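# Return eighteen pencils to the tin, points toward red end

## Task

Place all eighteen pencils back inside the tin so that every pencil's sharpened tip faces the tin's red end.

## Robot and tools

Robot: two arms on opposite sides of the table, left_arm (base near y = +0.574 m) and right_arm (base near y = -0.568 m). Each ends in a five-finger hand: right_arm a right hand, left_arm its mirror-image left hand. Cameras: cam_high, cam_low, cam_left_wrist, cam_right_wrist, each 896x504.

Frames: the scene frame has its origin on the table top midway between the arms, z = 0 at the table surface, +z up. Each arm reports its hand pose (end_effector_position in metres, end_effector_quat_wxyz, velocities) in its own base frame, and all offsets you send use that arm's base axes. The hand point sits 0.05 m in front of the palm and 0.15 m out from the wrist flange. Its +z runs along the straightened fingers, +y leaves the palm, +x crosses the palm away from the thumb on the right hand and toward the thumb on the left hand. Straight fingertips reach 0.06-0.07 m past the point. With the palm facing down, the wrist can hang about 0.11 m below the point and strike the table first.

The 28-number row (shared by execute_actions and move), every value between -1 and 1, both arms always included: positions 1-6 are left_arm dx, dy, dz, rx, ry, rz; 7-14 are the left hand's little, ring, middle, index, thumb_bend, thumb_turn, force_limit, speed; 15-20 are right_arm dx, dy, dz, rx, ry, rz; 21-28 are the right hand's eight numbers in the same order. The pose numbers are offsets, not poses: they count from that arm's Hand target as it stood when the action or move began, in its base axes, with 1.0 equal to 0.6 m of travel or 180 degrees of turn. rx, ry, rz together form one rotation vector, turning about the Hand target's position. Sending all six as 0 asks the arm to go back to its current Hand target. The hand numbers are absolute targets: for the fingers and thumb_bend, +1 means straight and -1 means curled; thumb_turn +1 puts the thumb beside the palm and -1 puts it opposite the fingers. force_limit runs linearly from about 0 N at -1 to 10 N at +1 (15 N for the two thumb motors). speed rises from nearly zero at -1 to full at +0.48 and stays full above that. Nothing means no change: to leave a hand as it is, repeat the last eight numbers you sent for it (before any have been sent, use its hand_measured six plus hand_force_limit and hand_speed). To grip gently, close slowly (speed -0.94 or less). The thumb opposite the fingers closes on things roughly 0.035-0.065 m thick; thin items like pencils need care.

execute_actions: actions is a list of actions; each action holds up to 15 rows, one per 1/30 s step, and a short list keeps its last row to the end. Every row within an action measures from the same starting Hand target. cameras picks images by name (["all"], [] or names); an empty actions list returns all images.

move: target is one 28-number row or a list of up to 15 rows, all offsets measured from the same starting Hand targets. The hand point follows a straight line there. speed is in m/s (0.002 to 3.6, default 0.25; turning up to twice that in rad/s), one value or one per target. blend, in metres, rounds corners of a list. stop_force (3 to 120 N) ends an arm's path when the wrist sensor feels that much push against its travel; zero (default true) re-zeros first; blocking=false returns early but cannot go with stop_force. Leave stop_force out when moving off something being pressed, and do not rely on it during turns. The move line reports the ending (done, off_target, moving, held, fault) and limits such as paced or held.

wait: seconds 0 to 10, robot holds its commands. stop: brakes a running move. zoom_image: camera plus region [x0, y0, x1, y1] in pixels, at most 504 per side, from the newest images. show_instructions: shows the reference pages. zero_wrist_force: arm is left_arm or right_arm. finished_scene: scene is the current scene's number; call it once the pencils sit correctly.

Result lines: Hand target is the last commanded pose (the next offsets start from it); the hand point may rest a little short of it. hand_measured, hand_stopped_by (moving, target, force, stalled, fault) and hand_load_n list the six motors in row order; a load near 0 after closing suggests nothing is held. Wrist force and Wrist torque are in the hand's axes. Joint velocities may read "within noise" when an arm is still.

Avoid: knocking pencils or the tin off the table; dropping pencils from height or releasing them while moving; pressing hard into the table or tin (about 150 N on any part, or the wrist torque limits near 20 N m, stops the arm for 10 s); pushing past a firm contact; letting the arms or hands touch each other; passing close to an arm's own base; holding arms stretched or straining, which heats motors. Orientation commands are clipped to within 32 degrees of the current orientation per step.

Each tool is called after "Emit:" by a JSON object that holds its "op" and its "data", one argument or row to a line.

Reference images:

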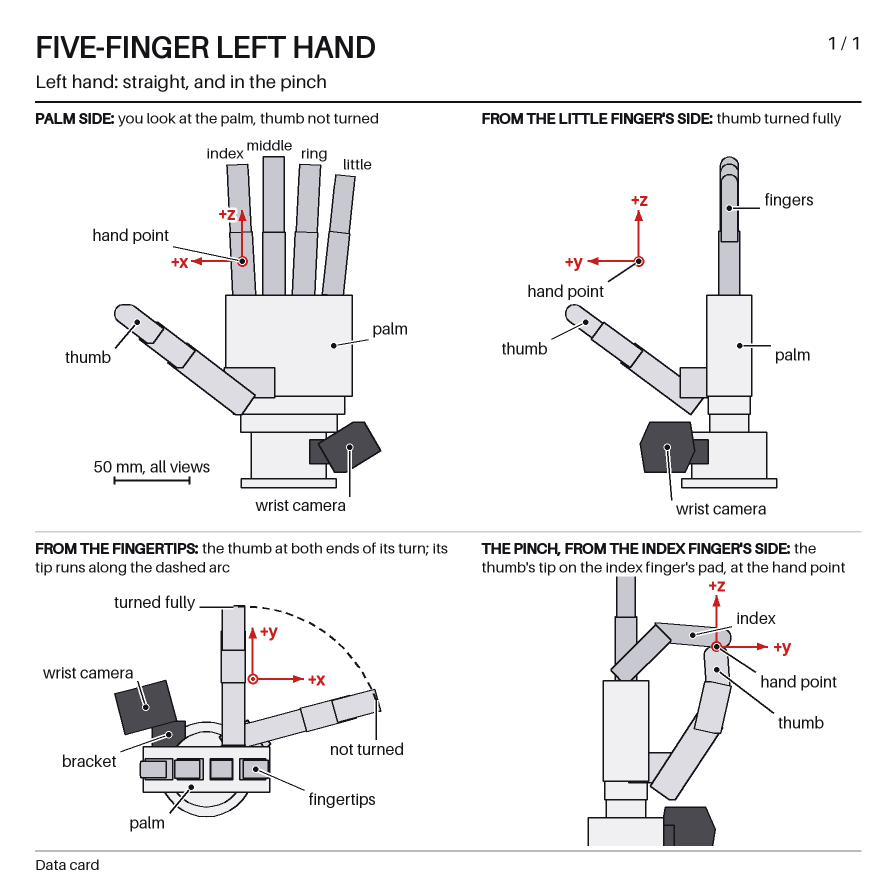

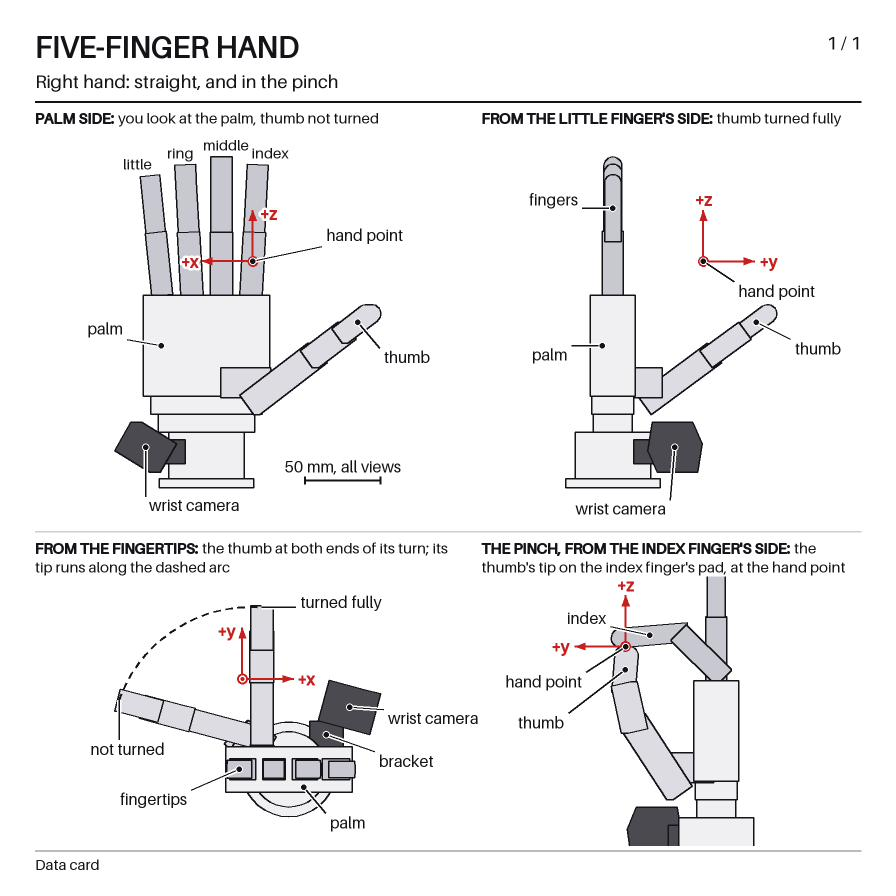

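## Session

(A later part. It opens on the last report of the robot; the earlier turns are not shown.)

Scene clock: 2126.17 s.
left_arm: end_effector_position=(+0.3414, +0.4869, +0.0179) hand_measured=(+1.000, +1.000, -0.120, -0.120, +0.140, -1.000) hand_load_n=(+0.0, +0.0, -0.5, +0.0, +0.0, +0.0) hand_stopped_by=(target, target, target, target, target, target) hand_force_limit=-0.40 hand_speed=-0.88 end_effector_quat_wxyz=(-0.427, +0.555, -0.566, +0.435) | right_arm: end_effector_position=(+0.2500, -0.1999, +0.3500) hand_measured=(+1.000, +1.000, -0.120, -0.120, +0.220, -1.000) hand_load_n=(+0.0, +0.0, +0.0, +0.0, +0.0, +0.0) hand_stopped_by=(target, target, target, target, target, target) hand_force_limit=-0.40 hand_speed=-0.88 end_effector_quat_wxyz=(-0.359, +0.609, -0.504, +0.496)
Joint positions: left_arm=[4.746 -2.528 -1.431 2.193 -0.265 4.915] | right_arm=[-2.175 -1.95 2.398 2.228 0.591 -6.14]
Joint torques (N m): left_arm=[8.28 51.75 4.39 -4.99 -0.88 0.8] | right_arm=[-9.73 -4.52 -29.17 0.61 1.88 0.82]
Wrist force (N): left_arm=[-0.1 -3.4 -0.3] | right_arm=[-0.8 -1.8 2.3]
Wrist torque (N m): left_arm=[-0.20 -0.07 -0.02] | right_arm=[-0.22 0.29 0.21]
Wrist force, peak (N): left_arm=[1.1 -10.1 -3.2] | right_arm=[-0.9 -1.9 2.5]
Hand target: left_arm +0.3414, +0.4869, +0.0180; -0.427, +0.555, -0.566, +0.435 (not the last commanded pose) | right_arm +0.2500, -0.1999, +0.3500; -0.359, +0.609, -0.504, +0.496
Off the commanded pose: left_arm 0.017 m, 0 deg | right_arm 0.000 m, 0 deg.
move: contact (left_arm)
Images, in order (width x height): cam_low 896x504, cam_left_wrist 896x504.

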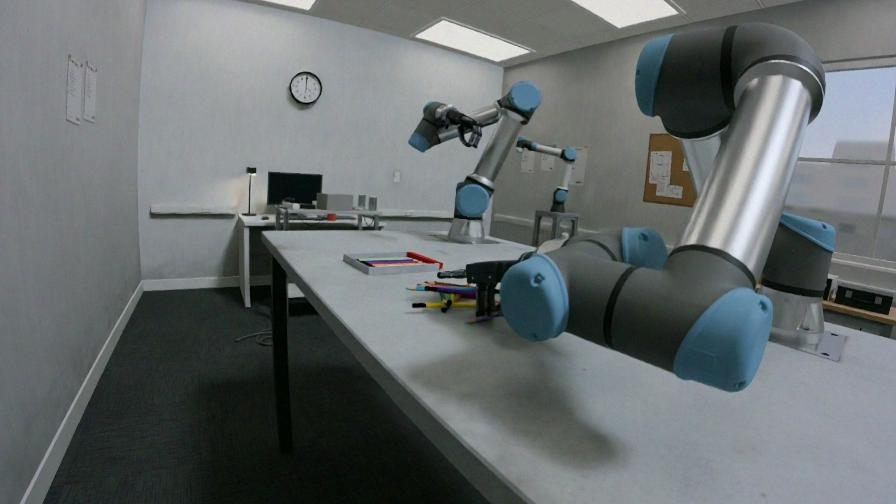

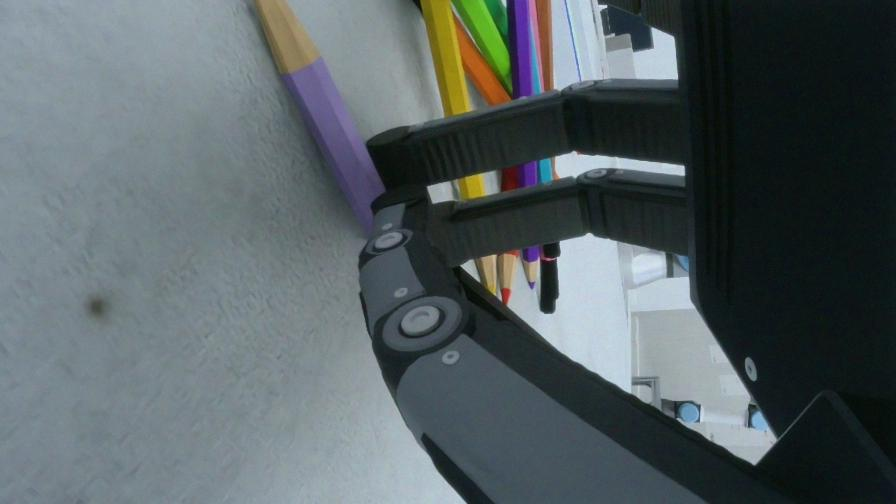

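Emit:
{"op": "move", "data": {
  "target": [
    [0,0,0.01,0,0,0,1,1,-0.12,-0.12,0.14,-1,-0.4,-0.88,0,0,0,0,0,0,1,1,-0.12,-0.12,0.22,-1,-0.4,-0.88],
    [-0.0055,0,0.01,0,0,0,1,1,-0.12,-0.12,0.14,-1,-0.4,-0.88,0,0,0,0,0,0,1,1,-0.12,-0.12,0.22,-1,-0.4,-0.88]
  ],
  "speed": 0.08
}}

Emit:
{"op": "move", "data": {
  "target": [
    [0,0,-0.05,0,0,0,1,1,-0.12,-0.12,0.14,-1,-0.4,-0.88,0,0,0,0,0,0,1,1,-0.12,-0.12,0.22,-1,-0.4,-0.88]
  ],
  "speed": 0.015,
  "stop_force": 3,
  "cameras": ["cam_left_wrist"]
}}

Scene clock: 2152.00 s.
left_arm: end_effector_position=(+0.3381, +0.4869, +0.0239) hand_measured=(+1.000, +1.000, -0.120, -0.120, +0.140, -1.000) hand_load_n=(+0.0, +0.0, +0.0, +0.0, +0.0, +0.0) hand_stopped_by=(target, target, target, target, target, target) hand_force_limit=-0.40 hand_speed=-0.88 end_effector_quat_wxyz=(-0.427, +0.555, -0.566, +0.435) | right_arm: end_effector_position=(+0.2500, -0.1999, +0.3500) hand_measured=(+1.000, +1.000, -0.120, -0.120, +0.220, -1.000) hand_load_n=(+0.0, +0.0, -0.5, +0.0, +0.0, +0.0) hand_stopped_by=(target, target, target, target, target, target) hand_force_limit=-0.40 hand_speed=-0.88 end_effector_quat_wxyz=(-0.359, +0.609, -0.504, +0.496)
Joint positions: left_arm=[4.753 -2.52 -1.437 2.167 -0.267 4.939] | right_arm=[-2.175 -1.95 2.398 2.228 0.591 -6.14]
Joint torques (N m): left_arm=[-8.62 36.75 18.87 -0.38 2.68 -2.3] | right_arm=[-9.33 -4.13 -29.8 0.89 1.79 0.89]
Wrist force (N): left_arm=[-0.3 -0.7 0.4] | right_arm=[-0.7 -1.7 2.3]
Wrist torque (N m): left_arm=[-0.19 -0.02 -0.17] | right_arm=[-0.19 0.29 0.21]
Wrist force, peak (N): left_arm=[-0.3 -3.7 -0.5] | right_arm=[-0.7 -1.9 2.6]
Hand target: left_arm +0.3381, +0.4869, +0.0240; -0.427, +0.555, -0.566, +0.435 | right_arm +0.2500, -0.1999, +0.3500; -0.359, +0.609, -0.504, +0.496
Off the commanded pose: left_arm 0.000 m, 0 deg | right_arm 0.000 m, 0 deg.
move: done

Scene clock: 2153.33 s.
left_arm: end_effector_position=(+0.3381, +0.4869, +0.0179) hand_measured=(+1.000, +1.000, -0.120, -0.120, +0.140, -1.000) hand_load_n=(+0.0, +0.0, -0.5, +0.0, +0.0, +0.0) hand_stopped_by=(target, target, target, target, target, target) hand_force_limit=-0.40 hand_speed=-0.88 end_effector_quat_wxyz=(-0.427, +0.555, -0.566, +0.435) | right_arm: end_effector_position=(+0.2500, -0.1999, +0.3500) hand_measured=(+1.000, +1.000, -0.120, -0.120, +0.220, -1.000) hand_load_n=(+0.0, +0.0, +0.0, +0.0, +0.0, +0.0) hand_stopped_by=(target, target, target, target, target, target) hand_force_limit=-0.40 hand_speed=-0.88 end_effector_quat_wxyz=(-0.359, +0.609, -0.504, +0.496)
Joint positions: left_arm=[4.753 -2.53 -1.435 2.176 -0.266 4.939] | right_arm=[-2.175 -1.95 2.398 2.228 0.591 -6.14]
Joint torques (N m): left_arm=[-6.95 53.56 5.47 -5.02 -0.73 -0.09] | right_arm=[-9.86 -4.55 -29.96 0.71 1.96 1]
Wrist force (N): left_arm=[0.1 -2.5 -0.2] | right_arm=[-0.9 -1.7 2.3]
Wrist torque (N m): left_arm=[-0.16 -0.07 -0.12] | right_arm=[-0.20 0.32 0.21]
Wrist force, peak (N): left_arm=[1.0 -9.7 -2.9] | right_arm=[-0.8 -2.1 2.3]
Hand target: left_arm +0.3381, +0.4869, +0.0179; -0.427, +0.555, -0.566, +0.435 (not the last commanded pose) | right_arm +0.2500, -0.1999, +0.3500; -0.359, +0.609, -0.504, +0.496
Off the commanded pose: left_arm 0.024 m, 0 deg | right_arm 0.000 m, 0 deg.
move: contact (left_arm)
Images, in order (width x height): cam_left_wrist 896x504.

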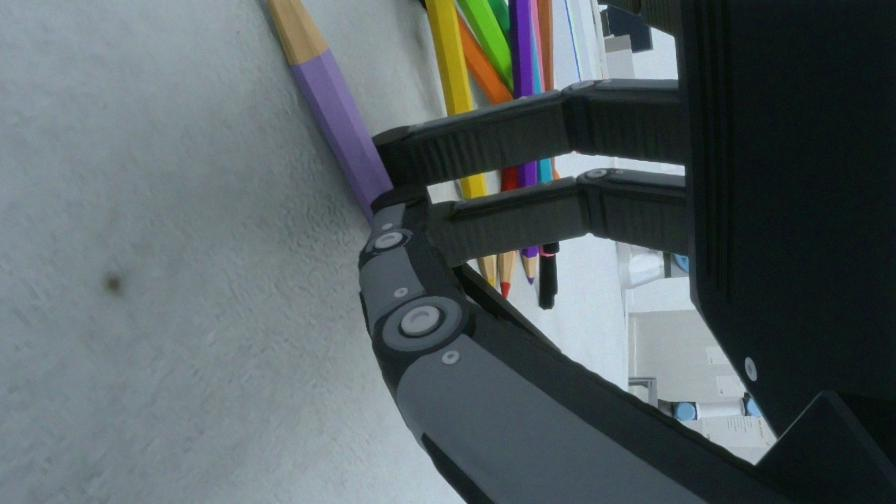

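Emit:
{"op": "move", "data": {
  "target": [
    [0,0,0.05,0,0,0,1,1,-0.12,-0.12,0.14,-1,-0.4,-0.88,0,0,0,0,0,0,1,1,-0.12,-0.12,0.22,-1,-0.4,-0.88],
    [-0.15,-0.2,0.25,0.0778,-0.0013,0,1,1,-0.12,-0.12,0.22,-1,-0.4,-0.88,0,0,0,0,0,0,1,1,-0.12,-0.12,0.22,-1,-0.4,-0.88]
  ],
  "speed": [0.1,0.25],
  "cameras": ["cam_high","cam_low","cam_left_wrist"]
}}

Emit:
{"op": "zoom_image", "data": {
  "camera": "cam_high",
  "region": [440, 285, 600, 460]
}}

Emit:
{"op": "zoom_image", "data": {
  "camera": "cam_low",
  "region": [390, 250, 550, 340]
}}

Scene clock: 2178.40 s.
left_arm: end_effector_position=(+0.2481, +0.3669, +0.1679) hand_measured=(+1.000, +1.000, -0.120, -0.120, +0.220, -1.000) hand_load_n=(+0.0, +0.0, +0.0, +0.0, +0.0, +0.0) hand_stopped_by=(target, target, target, target, target, target) hand_force_limit=-0.40 hand_speed=-0.88 end_effector_quat_wxyz=(+0.492, -0.498, +0.614, -0.364) | right_arm: end_effector_position=(+0.2500, -0.1999, +0.3500) hand_measured=(+1.000, +1.000, -0.120, -0.120, +0.220, -1.000) hand_load_n=(+0.0, +0.0, +0.0, +0.0, +0.0, +0.0) hand_stopped_by=(target, target, target, target, target, target) hand_force_limit=-0.40 hand_speed=-0.88 end_effector_quat_wxyz=(-0.359, +0.609, -0.504, +0.496)
Joint positions: left_arm=[5.02 -2.034 -2.058 1.734 -0.362 5.786] | right_arm=[-2.175 -1.95 2.398 2.228 0.591 -6.14]
Joint torques (N m): left_arm=[10.7 37.06 3.53 -4.94 -0.38 1.89] | right_arm=[-9.3 -4.32 -29.36 0.7 1.8 0.96]
Wrist force (N): left_arm=[-0.5 -0.5 0.4] | right_arm=[-0.7 -1.9 2.2]
Wrist torque (N m): left_arm=[-0.16 0.01 -0.20] | right_arm=[-0.23 0.29 0.21]
Wrist force, peak (N): left_arm=[-0.3 -3.1 -0.4] | right_arm=[-0.8 -2.0 2.4]
Hand target: left_arm +0.2481, +0.3669, +0.1679; +0.492, -0.498, +0.614, -0.364 | right_arm +0.2500, -0.1999, +0.3500; -0.359, +0.609, -0.504, +0.496
Off the commanded pose: left_arm 0.000 m, 0 deg | right_arm 0.000 m, 0 deg.
move: done
Images, in order (width x height): cam_high 896x504, cam_low 896x504, cam_left_wrist 896x504.

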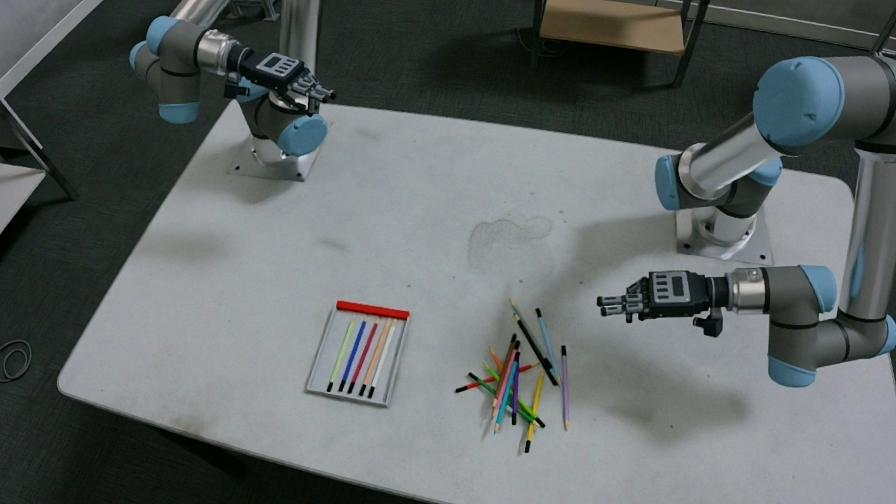

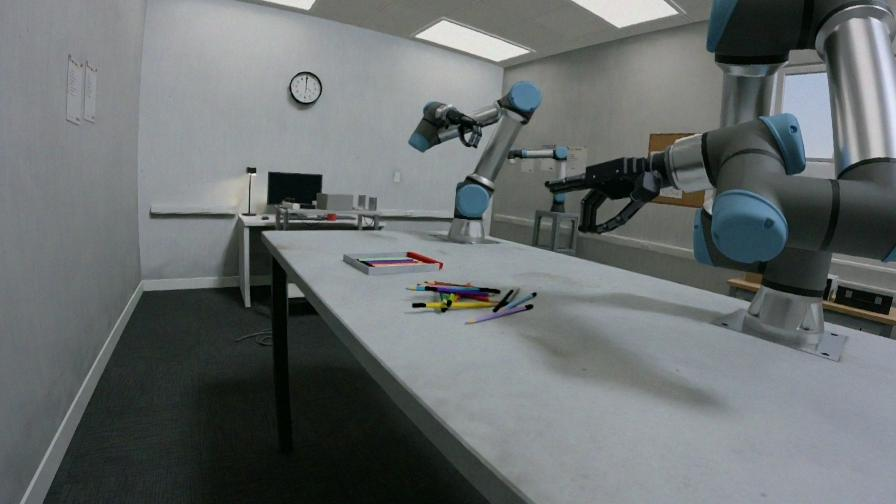

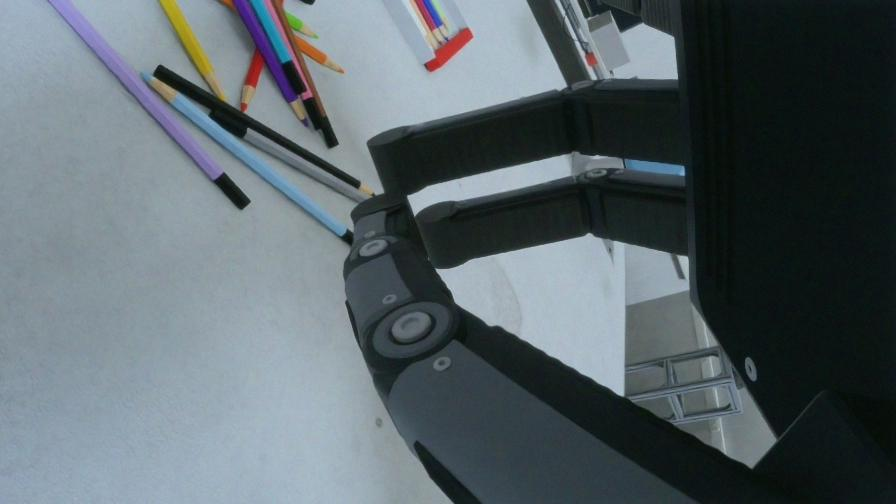

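Scaled by 2.880 from the camera's 896x504 image, which has a finer 1280x720 frame.

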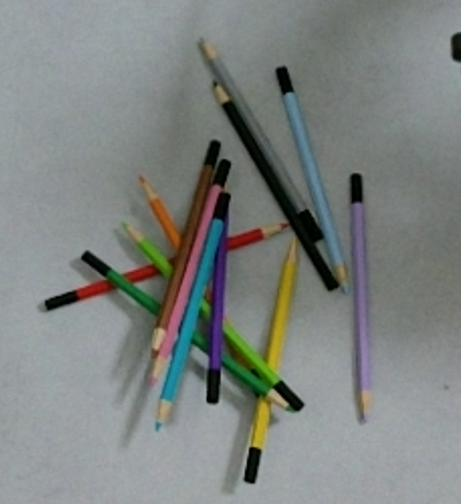

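Scaled by 3.150 from the camera's 896x504 image, which has a finer 1280x720 frame.

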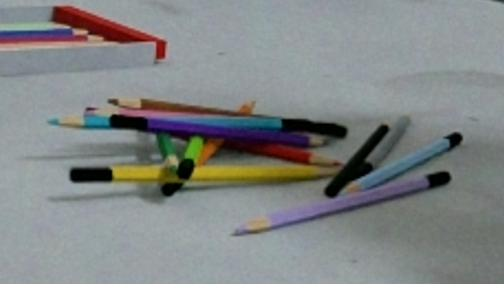

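Emit:
{"op": "move", "data": {
  "target": [
    [0.3183,0.221,-0.1548,0,0,-0.0278,1,1,-0.12,-0.12,0.22,-1,-0.4,-0.88,0,0,0,0,0,0,1,1,-0.12,-0.12,0.22,-1,-0.4,-0.88]
  ],
  "speed": [0.25],
  "cameras": ["cam_left_wrist"]
}}

Emit:
{"op": "zoom_image", "data": {
  "camera": "cam_left_wrist",
  "region": [0, 0, 450, 504]
}}

Scene clock: 2211.10 s.
left_arm: end_effector_position=(+0.4391, +0.4996, +0.0751) hand_measured=(+1.000, +1.000, -0.120, -0.120, +0.220, -1.000) hand_load_n=(+0.0, +0.0, +0.0, -0.5, +0.5, +0.0) hand_stopped_by=(target, target, target, target, target, target) hand_force_limit=-0.40 hand_speed=-0.88 end_effector_quat_wxyz=(+0.476, -0.471, +0.635, -0.385) | right_arm: end_effector_position=(+0.2500, -0.1999, +0.3500) hand_measured=(+1.000, +1.000, -0.120, -0.120, +0.220, -1.000) hand_load_n=(+0.0, +0.0, +0.0, +0.0, +0.0, +0.0) hand_stopped_by=(target, target, target, target, target, target) hand_force_limit=-0.40 hand_speed=-0.88 end_effector_quat_wxyz=(-0.359, +0.609, -0.504, +0.496)
Joint positions: left_arm=[4.562 -2.394 -1.317 2.537 -0.274 4.555] | right_arm=[-2.175 -1.95 2.398 2.228 0.591 -6.14]
Joint torques (N m): left_arm=[-7.46 38.3 19.81 -3.86 3.24 -0.6] | right_arm=[-9.71 -4.12 -29.68 0.65 1.94 0.99]
Wrist force (N): left_arm=[-0.3 -0.7 0.3] | right_arm=[-0.8 -1.7 2.3]
Wrist torque (N m): left_arm=[-0.19 -0.03 -0.09] | right_arm=[-0.20 0.29 0.21]
Wrist force, peak (N): left_arm=[-1.3 0.2 1.8] | right_arm=[-0.8 -2.0 2.5]
Hand target: left_arm +0.4391, +0.4995, +0.0750; +0.476, -0.471, +0.635, -0.385 | right_arm +0.2500, -0.1999, +0.3500; -0.359, +0.609, -0.504, +0.496
Off the commanded pose: left_arm 0.000 m, 0 deg | right_arm 0.000 m, 0 deg.
move: done
Images, in order (width x height): cam_left_wrist 896x504.

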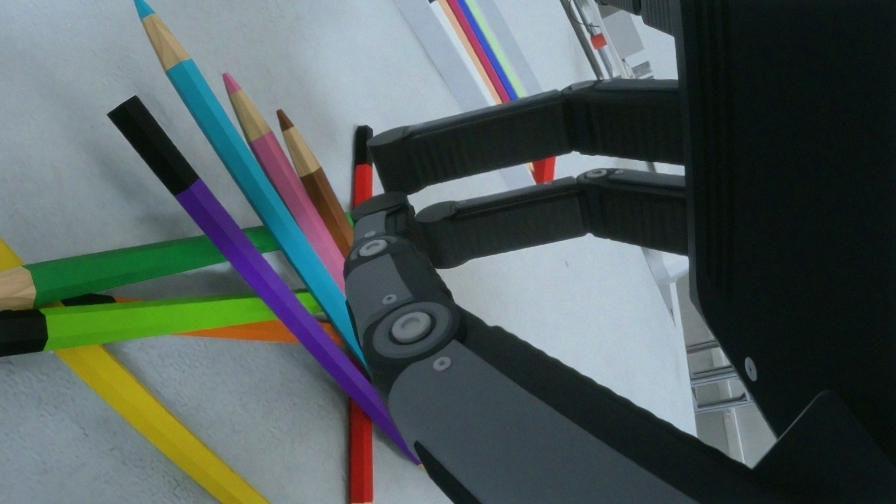

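Scaled by 1.000.

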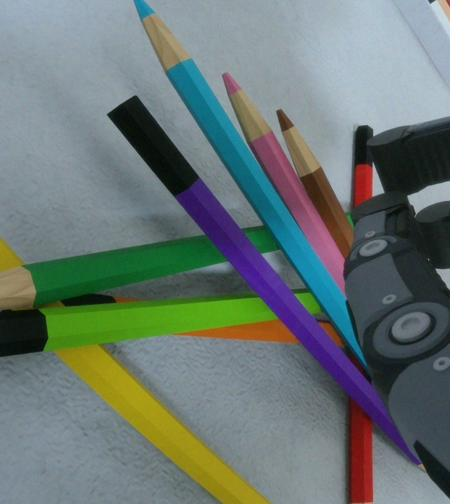

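Emit:
{"op": "move", "data": {
  "target": [0,-0.005,-0.0533,0,0,0,1,1,-0.12,-0.12,0.22,-1,-0.4,-0.88,0,0,0,0,0,0,1,1,-0.12,-0.12,0.22,-1,-0.4,-0.88],
  "speed": 0.08,
  "cameras": ["cam_left_wrist","cam_high"]
}}

Scene clock: 2289.20 s.
left_arm: end_effector_position=(+0.4391, +0.4965, +0.0430) hand_measured=(+1.000, +1.000, -0.120, -0.120, +0.220, -1.000) hand_load_n=(+0.0, +0.0, +0.0, +0.0, +0.0, +0.0) hand_stopped_by=(target, target, target, target, target, target) hand_force_limit=-0.40 hand_speed=-0.88 end_effector_quat_wxyz=(+0.476, -0.471, +0.635, -0.385) | right_arm: end_effector_position=(+0.2500, -0.1999, +0.3500) hand_measured=(+1.000, +1.000, -0.120, -0.120, +0.220, -1.000) hand_load_n=(-0.5, +0.0, +0.0, +0.0, +0.0, +0.0) hand_stopped_by=(target, target, target, target, target, target) hand_force_limit=-0.40 hand_speed=-0.88 end_effector_quat_wxyz=(-0.359, +0.609, -0.504, +0.496)
Joint positions: left_arm=[4.561 -2.432 -1.341 2.601 -0.275 4.552] | right_arm=[-2.175 -1.95 2.398 2.228 0.591 -6.14]
Joint torques (N m): left_arm=[-8.07 53.89 21.53 -4.64 -0.5 -1.46] | right_arm=[-9.3 -3.41 -28.72 0.76 1.9 0.99]
Wrist force (N): left_arm=[0.1 -0.7 0.5] | right_arm=[-0.6 -1.7 2.2]
Wrist torque (N m): left_arm=[-0.20 -0.07 -0.06] | right_arm=[-0.19 0.27 0.23]
Wrist force, peak (N): left_arm=[-0.4 -1.5 -0.1] | right_arm=[-0.9 -2.0 2.4]
Hand target: left_arm +0.4391, +0.4965, +0.0430; +0.476, -0.471, +0.635, -0.385 | right_arm +0.2500, -0.1999, +0.3500; -0.359, +0.609, -0.504, +0.496
Off the commanded pose: left_arm 0.000 m, 0 deg | right_arm 0.000 m, 0 deg.
move: done
Images, in order (width x height): cam_high 896x504, cam_left_wrist 896x504.

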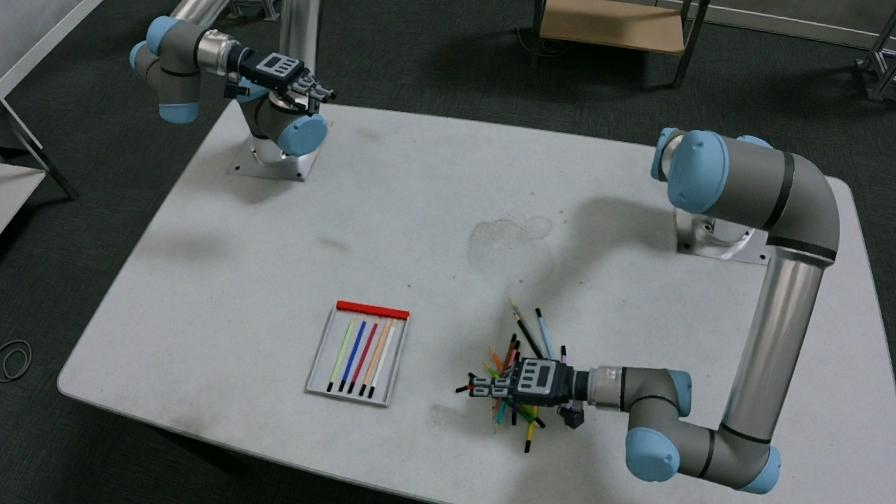

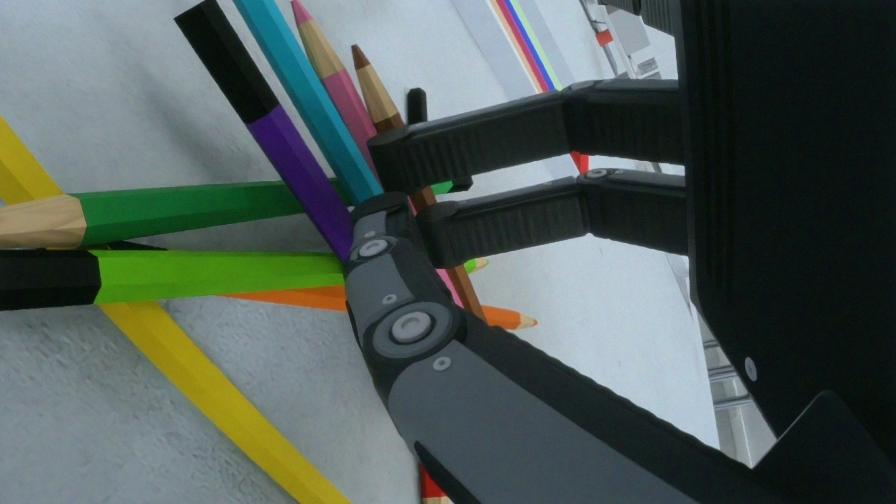

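Emit:
{"op": "move", "data": {
  "target": [0,0,0.055,0,0,0,1,1,-0.12,-0.12,0.22,-1,-0.4,-0.88,0,0,0,0,0,0,1,1,-0.12,-0.12,0.22,-1,-0.4,-0.88],
  "speed": 0.12,
  "cameras": ["cam_left_wrist"]
}}

Emit:
{"op": "zoom_image", "data": {
  "camera": "cam_left_wrist",
  "region": [0, 50, 500, 504]
}}

Scene clock: 2356.17 s.
left_arm: end_effector_position=(+0.4391, +0.4966, +0.0761) hand_measured=(+1.000, +1.000, -0.120, -0.120, +0.220, -1.000) hand_load_n=(+0.0, +0.0, +0.0, +0.0, +0.0, +0.0) hand_stopped_by=(target, target, target, target, target, target) hand_force_limit=-0.40 hand_speed=-0.88 end_effector_quat_wxyz=(+0.476, -0.471, +0.635, -0.385) | right_arm: end_effector_position=(+0.2500, -0.1999, +0.3500) hand_measured=(+1.000, +1.000, -0.120, -0.120, +0.220, -1.000) hand_load_n=(+0.0, +0.0, +0.0, +0.0, +0.0, +0.5) hand_stopped_by=(target, target, target, target, target, target) hand_force_limit=-0.40 hand_speed=-0.88 end_effector_quat_wxyz=(-0.359, +0.609, -0.504, +0.496)
Joint positions: left_arm=[4.561 -2.386 -1.328 2.543 -0.275 4.552] | right_arm=[-2.175 -1.95 2.398 2.228 0.591 -6.14]
Joint torques (N m): left_arm=[0.66 36.27 9.13 -0.4 -0.02 1.96] | right_arm=[-8.87 -3.91 -28.98 0.69 1.95 0.93]
Wrist force (N): left_arm=[-0.4 -0.5 0.3] | right_arm=[-0.7 -1.8 2.3]
Wrist torque (N m): left_arm=[-0.17 -0.02 -0.09] | right_arm=[-0.22 0.28 0.22]
Wrist force, peak (N): left_arm=[-0.2 -1.5 0.1] | right_arm=[-0.7 -2.0 2.4]
Hand target: left_arm +0.4391, +0.4965, +0.0760; +0.476, -0.471, +0.635, -0.385 | right_arm +0.2500, -0.1999, +0.3500; -0.359, +0.609, -0.504, +0.496
Off the commanded pose: left_arm 0.000 m, 0 deg | right_arm 0.000 m, 0 deg.
move: done
Images, in order (width x height): cam_left_wrist 896x504.

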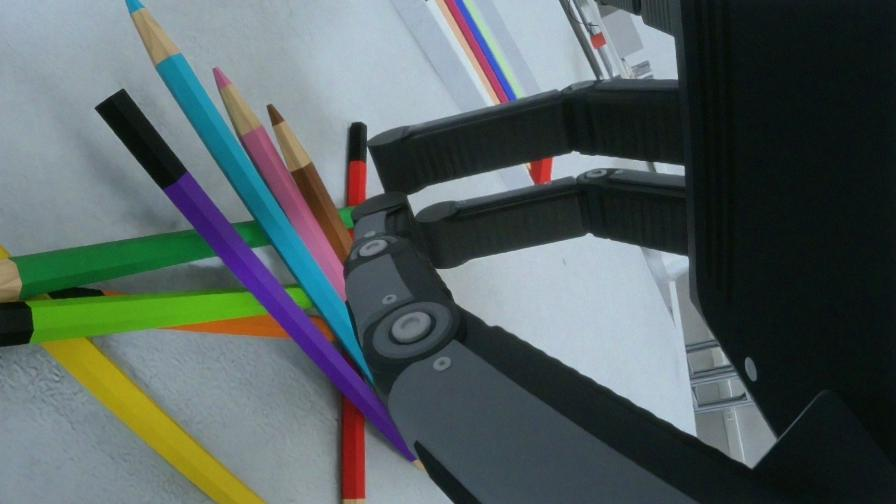

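Scaled by 1.008 from the camera's 896x504 image, which has a finer 1280x720 frame.

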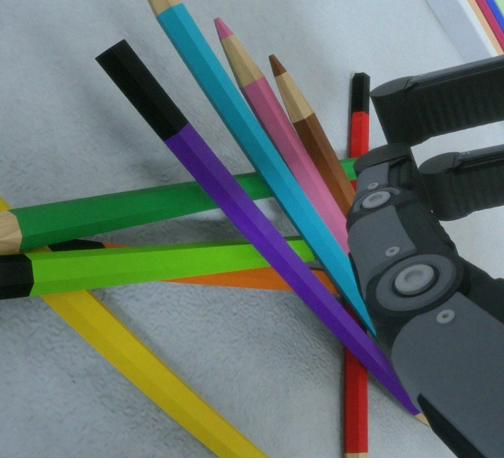

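Emit:
{"op": "move", "data": {
  "target": [-0.018,0.0152,-0.01,0,0,0.0389,1,1,-0.12,-0.12,0.22,-1,-0.4,-0.88,0,0,0,0,0,0,1,1,-0.12,-0.12,0.22,-1,-0.4,-0.88],
  "speed": 0.1,
  "cameras": ["cam_left_wrist"]
}}

Scene clock: 2379.53 s.
left_arm: end_effector_position=(+0.4283, +0.5057, +0.0701) hand_measured=(+1.000, +1.000, -0.120, -0.120, +0.220, -1.000) hand_load_n=(+0.0, +0.0, +0.0, +0.0, +0.5, +0.0) hand_stopped_by=(target, target, target, target, target, target) hand_force_limit=-0.40 hand_speed=-0.88 end_effector_quat_wxyz=(+0.499, -0.509, +0.605, -0.355) | right_arm: end_effector_position=(+0.2500, -0.1999, +0.3500) hand_measured=(+1.000, +1.000, -0.120, -0.120, +0.220, -1.000) hand_load_n=(+0.0, +0.0, +0.0, +0.0, +0.0, +0.0) hand_stopped_by=(target, target, target, target, target, target) hand_force_limit=-0.40 hand_speed=-0.88 end_effector_quat_wxyz=(-0.359, +0.609, -0.504, +0.496)
Joint positions: left_arm=[4.579 -2.288 -1.459 2.864 -0.33 4.25] | right_arm=[-2.175 -1.95 2.398 2.228 0.591 -6.14]
Joint torques (N m): left_arm=[-8.97 35.75 16.47 -0.22 2.45 -1.8] | right_arm=[-10.18 -3.52 -29.41 0.73 1.91 0.91]
Wrist force (N): left_arm=[-0.4 -0.6 0.3] | right_arm=[-0.6 -1.7 2.3]
Wrist torque (N m): left_arm=[-0.17 -0.01 -0.09] | right_arm=[-0.20 0.27 0.23]
Wrist force, peak (N): left_arm=[-0.3 -0.9 0.5] | right_arm=[-0.9 -2.1 2.3]
Hand target: left_arm +0.4283, +0.5057, +0.0700; +0.499, -0.509, +0.605, -0.355 | right_arm +0.2500, -0.1999, +0.3500; -0.359, +0.609, -0.504, +0.496
Off the commanded pose: left_arm 0.000 m, 0 deg | right_arm 0.000 m, 0 deg.
move: done
Images, in order (width x height): cam_left_wrist 896x504.

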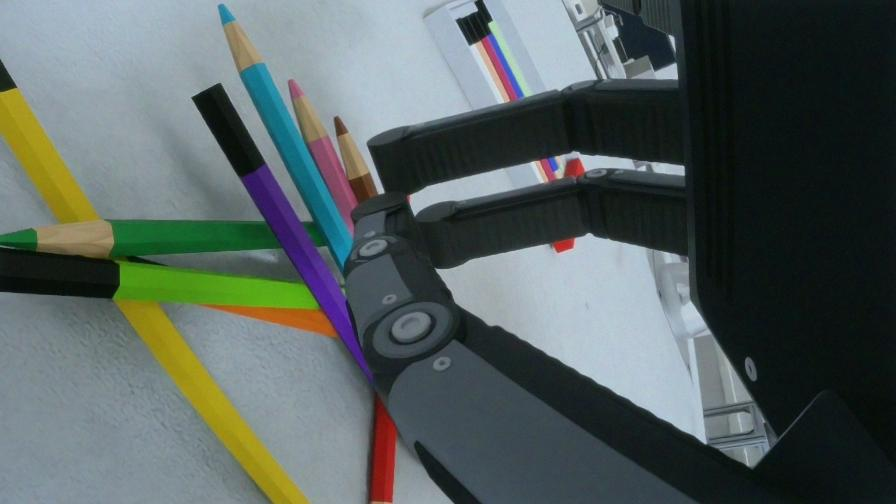

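Emit:
{"op": "move", "data": {
  "target": [0,0,-0.0433,0,0,0,1,1,-0.12,-0.12,0.22,-1,-0.4,-0.88,0,0,0,0,0,0,1,1,-0.12,-0.12,0.22,-1,-0.4,-0.88],
  "speed": 0.04,
  "stop_force": 3,
  "cameras": ["cam_left_wrist","cam_high"]
}}

Emit:
{"op": "zoom_image", "data": {
  "camera": "cam_high",
  "region": [440, 285, 600, 460]
}}

Scene clock: 2421.00 s.
left_arm: end_effector_position=(+0.4283, +0.5057, +0.0441) hand_measured=(+1.000, +1.000, -0.120, -0.120, +0.220, -1.000) hand_load_n=(+0.0, -0.5, +0.0, +0.0, +0.0, +0.0) hand_stopped_by=(target, target, target, target, target, target) hand_force_limit=-0.40 hand_speed=-0.88 end_effector_quat_wxyz=(+0.499, -0.509, +0.605, -0.355) | right_arm: end_effector_position=(+0.2500, -0.1999, +0.3500) hand_measured=(+1.000, +1.000, -0.120, -0.120, +0.220, -1.000) hand_load_n=(+0.0, +0.0, +0.0, +0.0, +0.0, +0.5) hand_stopped_by=(target, target, target, target, target, target) hand_force_limit=-0.40 hand_speed=-0.88 end_effector_quat_wxyz=(-0.359, +0.609, -0.504, +0.496)
Joint positions: left_arm=[4.579 -2.324 -1.472 2.913 -0.33 4.249] | right_arm=[-2.175 -1.95 2.398 2.228 0.591 -6.14]
Joint torques (N m): left_arm=[-6.1 52.02 22.21 -4.18 1.1 -2.19] | right_arm=[-9.85 -3.11 -29.48 0.72 1.89 1.05]
Wrist force (N): left_arm=[-0.7 -0.7 0.5] | right_arm=[-0.8 -1.8 2.3]
Wrist torque (N m): left_arm=[-0.21 0.05 -0.11] | right_arm=[-0.22 0.30 0.21]
Wrist force, peak (N): left_arm=[-0.7 -1.0 0.3] | right_arm=[-0.8 -2.0 2.4]
Hand target: left_arm +0.4283, +0.5057, +0.0441; +0.499, -0.509, +0.605, -0.355 | right_arm +0.2500, -0.1999, +0.3500; -0.359, +0.609, -0.504, +0.496
Off the commanded pose: left_arm 0.000 m, 0 deg | right_arm 0.000 m, 0 deg.
move: done
Images, in order (width x height): cam_high 896x504, cam_left_wrist 896x504.

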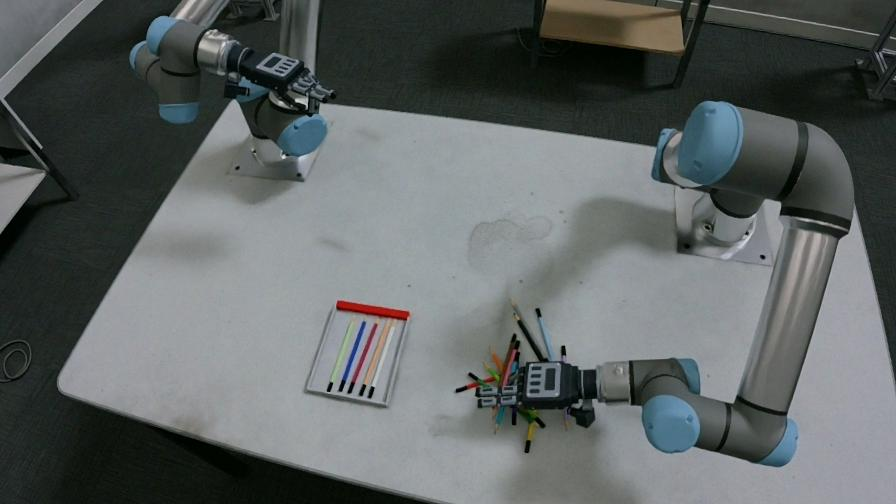

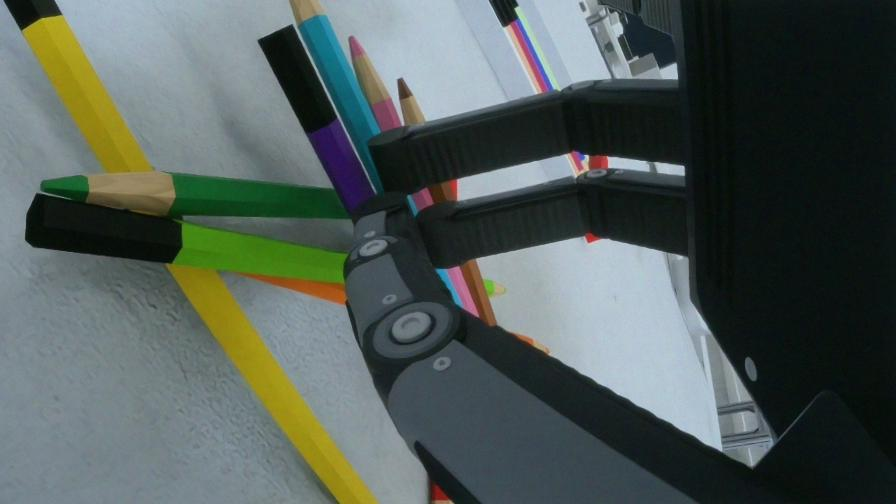

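Scaled by 2.880 from the camera's 896x504 image, which has a finer 1280x720 frame.

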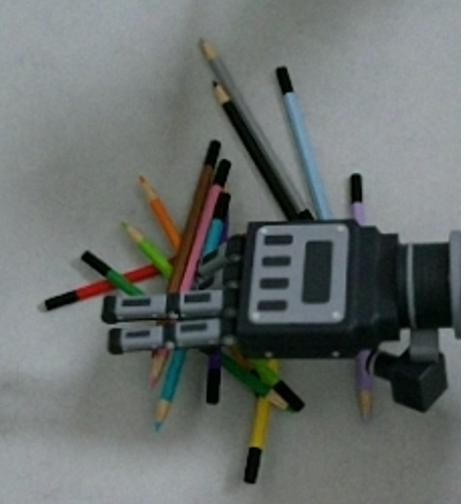

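Emit:
{"op": "move", "data": {
  "target": [0,0,-0.0167,0,0,0,1,1,-0.12,-0.12,0.22,-1,-0.4,-0.88,0,0,0,0,0,0,1,1,-0.12,-0.12,0.22,-1,-0.4,-0.88],
  "speed": 0.02,
  "stop_force": 3,
  "cameras": ["cam_left_wrist"]
}}

Scene clock: 2439.77 s.
left_arm: end_effector_position=(+0.4283, +0.5057, +0.0340) hand_measured=(+1.000, +1.000, -0.120, -0.120, +0.220, -1.000) hand_load_n=(+0.0, -0.5, +0.0, +0.0, +0.0, +0.0) hand_stopped_by=(target, target, target, target, target, target) hand_force_limit=-0.40 hand_speed=-0.88 end_effector_quat_wxyz=(+0.499, -0.509, +0.605, -0.355) | right_arm: end_effector_position=(+0.2500, -0.1999, +0.3500) hand_measured=(+1.000, +1.000, -0.120, -0.120, +0.220, -1.000) hand_load_n=(+0.5, +0.0, -0.5, +0.0, +0.0, +0.5) hand_stopped_by=(target, target, target, target, target, target) hand_force_limit=-0.40 hand_speed=-0.88 end_effector_quat_wxyz=(-0.359, +0.609, -0.504, +0.496)
Joint positions: left_arm=[4.579 -2.338 -1.476 2.932 -0.33 4.249] | right_arm=[-2.175 -1.95 2.398 2.228 0.591 -6.14]
Joint torques (N m): left_arm=[-2.33 52.23 21.68 -4.16 -0.5 0.5] | right_arm=[-9.65 -3.94 -29.54 0.69 1.79 0.84]
Wrist force (N): left_arm=[-0.3 -0.5 0.6] | right_arm=[-0.6 -1.9 2.3]
Wrist torque (N m): left_arm=[-0.18 0.00 -0.10] | right_arm=[-0.24 0.27 0.22]
Wrist force, peak (N): left_arm=[-0.8 -2.3 0.5] | right_arm=[-0.7 -2.0 2.5]
Hand target: left_arm +0.4283, +0.5057, +0.0340; +0.499, -0.509, +0.605, -0.355 | right_arm +0.2500, -0.1999, +0.3500; -0.359, +0.609, -0.504, +0.496
Off the commanded pose: left_arm 0.000 m, 0 deg | right_arm 0.000 m, 0 deg.
move: done
Images, in order (width x height): cam_left_wrist 896x504.

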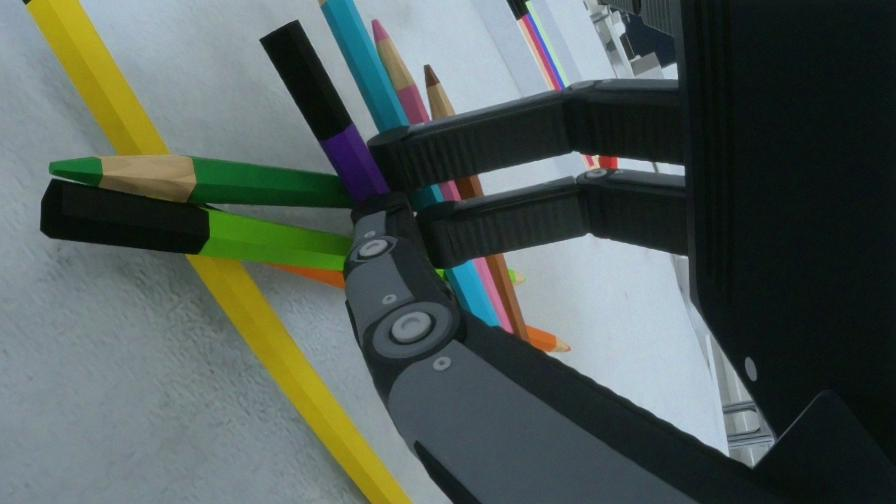

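Emit:
{"op": "move", "data": {
  "target": [0,0,-0.0092,0,0,0,1,1,-0.12,-0.12,0.22,-1,-0.4,-0.88,0,0,0,0,0,0,1,1,-0.12,-0.12,0.22,-1,-0.4,-0.88],
  "speed": 0.015,
  "stop_force": 3,
  "cameras": ["cam_left_wrist"]
}}

Scene clock: 2448.70 s.
left_arm: end_effector_position=(+0.4283, +0.5057, +0.0315) hand_measured=(+1.000, +1.000, -0.120, -0.120, +0.220, -1.000) hand_load_n=(+0.0, -0.5, -0.5, +0.0, +0.0, +0.0) hand_stopped_by=(target, target, target, target, target, target) hand_force_limit=-0.40 hand_speed=-0.88 end_effector_quat_wxyz=(+0.499, -0.509, +0.605, -0.355) | right_arm: end_effector_position=(+0.2500, -0.1999, +0.3500) hand_measured=(+1.000, +1.000, -0.120, -0.120, +0.220, -1.000) hand_load_n=(+0.0, -0.5, +0.0, +0.0, +0.0, +0.0) hand_stopped_by=(target, target, target, target, target, target) hand_force_limit=-0.40 hand_speed=-0.88 end_effector_quat_wxyz=(-0.359, +0.609, -0.504, +0.496)
Joint positions: left_arm=[4.579 -2.342 -1.477 2.937 -0.33 4.249] | right_arm=[-2.175 -1.95 2.398 2.228 0.591 -6.14]
Joint torques (N m): left_arm=[0.37 51.29 21.15 -4.11 -0.57 -1.18] | right_arm=[-9.9 -2.92 -29.62 0.73 1.86 0.85]
Wrist force (N): left_arm=[-0.9 -2.6 -0.1] | right_arm=[-0.7 -1.9 2.4]
Wrist torque (N m): left_arm=[-0.20 -0.01 -0.05] | right_arm=[-0.24 0.28 0.21]
Wrist force, peak (N): left_arm=[-2.1 -7.2 -1.4] | right_arm=[-0.9 -1.9 2.5]
Hand target: left_arm +0.4283, +0.5057, +0.0315; +0.499, -0.509, +0.605, -0.355 (not the last commanded pose) | right_arm +0.2500, -0.1999, +0.3500; -0.359, +0.609, -0.504, +0.496
Off the commanded pose: left_arm 0.003 m, 0 deg | right_arm 0.000 m, 0 deg.
move: contact (left_arm)
Images, in order (width x height): cam_left_wrist 896x504.

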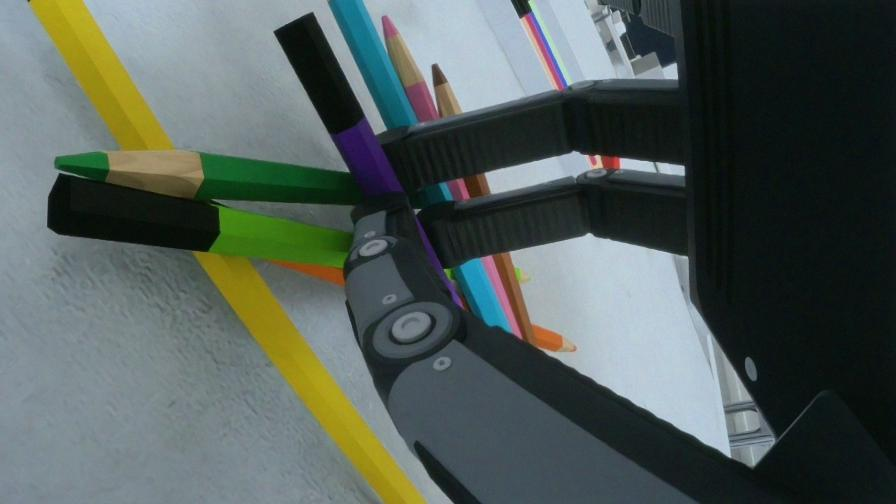

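Emit:
{"op": "move", "data": {
  "target": [0,0,0.0005,0,0,0,1,1,-0.6,-0.6,0.22,-1,-0.75,-0.92,0,0,0,0,0,0,1,1,-0.12,-0.12,0.22,-1,-0.4,-0.88],
  "speed": 0.02,
  "cameras": ["cam_left_wrist"]
}}

Emit:
{"op": "move", "data": {
  "target": [0,0,0,0,0,0,1,1,-0.65,-0.65,0.22,-1,-0.4,-0.92,0,0,0,0,0,0,1,1,-0.12,-0.12,0.22,-1,-0.4,-0.88],
  "speed": 0.02,
  "cameras": ["cam_left_wrist"]
}}

Scene clock: 2459.43 s.
left_arm: end_effector_position=(+0.4283, +0.5057, +0.0318) hand_measured=(+1.000, +1.000, -0.156, -0.172, +0.220, -1.000) hand_load_n=(+0.0, +0.0, +2.5, +2.0, +3.0, -1.0) hand_stopped_by=(target, target, force, force, target, target) hand_force_limit=-0.75 hand_speed=-0.92 end_effector_quat_wxyz=(+0.499, -0.509, +0.605, -0.355) | right_arm: end_effector_position=(+0.2500, -0.1999, +0.3500) hand_measured=(+1.000, +1.000, -0.120, -0.120, +0.220, -1.000) hand_load_n=(+0.0, +0.0, +0.0, +0.0, +0.0, +0.0) hand_stopped_by=(target, target, target, target, target, target) hand_force_limit=-0.40 hand_speed=-0.88 end_effector_quat_wxyz=(-0.359, +0.609, -0.504, +0.496)
Joint positions: left_arm=[4.579 -2.342 -1.477 2.936 -0.33 4.249] | right_arm=[-2.175 -1.95 2.398 2.228 0.591 -6.14]
Joint torques (N m): left_arm=[0.21 51.26 21.27 -4.08 -0.51 -1.23] | right_arm=[-9.37 -3.2 -28.7 0.77 1.79 0.89]
Wrist force (N): left_arm=[-0.3 -0.7 0.4] | right_arm=[-0.7 -2.0 2.3]
Wrist torque (N m): left_arm=[-0.17 -0.02 -0.09] | right_arm=[-0.25 0.28 0.21]
Wrist force, peak (N): left_arm=[-0.9 -3.0 -0.1] | right_arm=[-0.7 -2.1 2.4]
Hand target: left_arm +0.4283, +0.5057, +0.0318; +0.499, -0.509, +0.605, -0.355 | right_arm +0.2500, -0.1999, +0.3500; -0.359, +0.609, -0.504, +0.496
Off the commanded pose: left_arm 0.000 m, 0 deg | right_arm 0.000 m, 0 deg.
move: done
Images, in order (width x height): cam_left_wrist 896x504.

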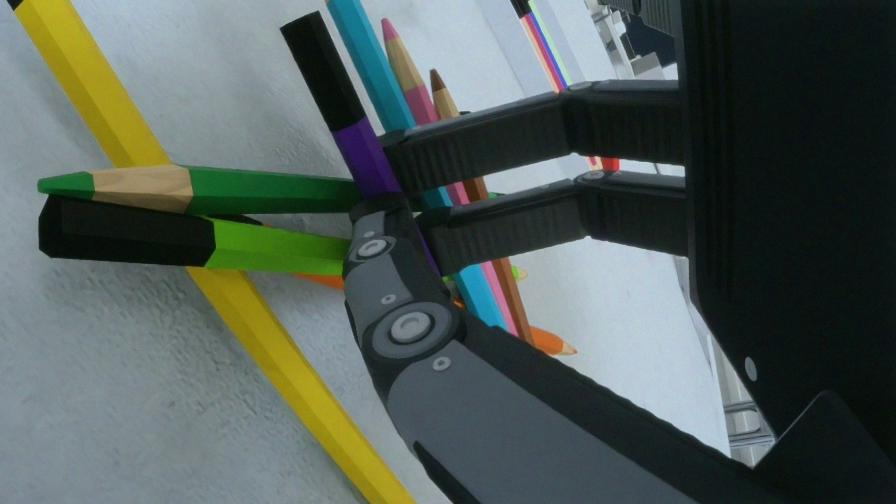

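Scene clock: 2459.93 s.
left_arm: end_effector_position=(+0.4283, +0.5057, +0.0318) hand_measured=(+1.000, +1.000, -0.162, -0.178, +0.222, -1.000) hand_load_n=(+0.0, -0.5, +5.0, +3.0, +5.5, -1.5) hand_stopped_by=(target, target, force, force, target, target) hand_force_limit=-0.40 hand_speed=-0.92 end_effector_quat_wxyz=(+0.499, -0.509, +0.605, -0.355) | right_arm: end_effector_position=(+0.2500, -0.1999, +0.3500) hand_measured=(+1.000, +1.000, -0.120, -0.120, +0.220, -1.000) hand_load_n=(+0.0, +0.0, +0.0, +0.0, +0.0, +0.0) hand_stopped_by=(target, target, target, target, target, target) hand_force_limit=-0.40 hand_speed=-0.88 end_effector_quat_wxyz=(-0.359, +0.609, -0.504, +0.496)
Joint positions: left_arm=[4.579 -2.342 -1.477 2.936 -0.33 4.249] | right_arm=[-2.175 -1.95 2.398 2.228 0.591 -6.14]
Joint torques (N m): left_arm=[0.57 50.75 21.74 -3.61 -0.49 -1.16] | right_arm=[-9.29 -2.83 -29.38 0.82 1.85 0.99]
Wrist force (N): left_arm=[-0.3 -0.7 0.2] | right_arm=[-0.7 -1.7 2.3]
Wrist torque (N m): left_arm=[-0.17 -0.02 -0.08] | right_arm=[-0.19 0.29 0.22]
Wrist force, peak (N): left_arm=[-0.5 -1.1 0.4] | right_arm=[-0.7 -1.9 2.4]
Hand target: left_arm +0.4283, +0.5057, +0.0318; +0.499, -0.509, +0.605, -0.355 | right_arm +0.2500, -0.1999, +0.3500; -0.359, +0.609, -0.504, +0.496
Off the commanded pose: left_arm 0.000 m, 0 deg | right_arm 0.000 m, 0 deg.
move: done
Images, in order (width x height): cam_left_wrist 896x504.

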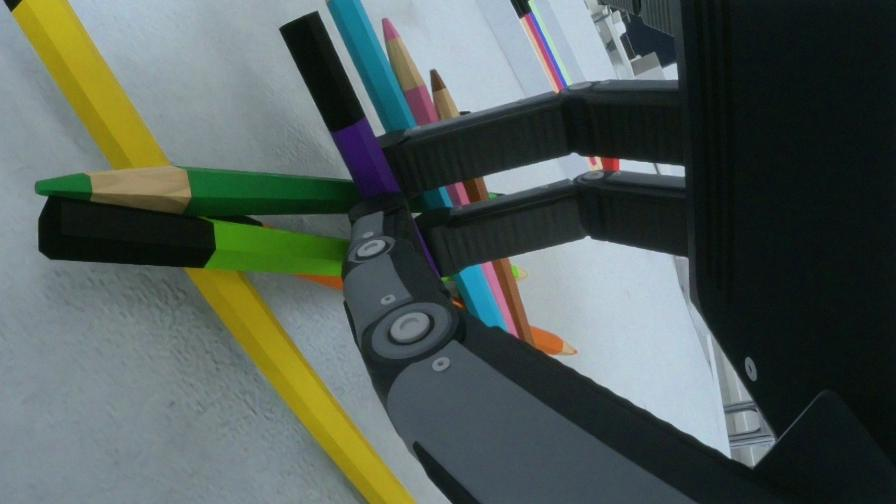

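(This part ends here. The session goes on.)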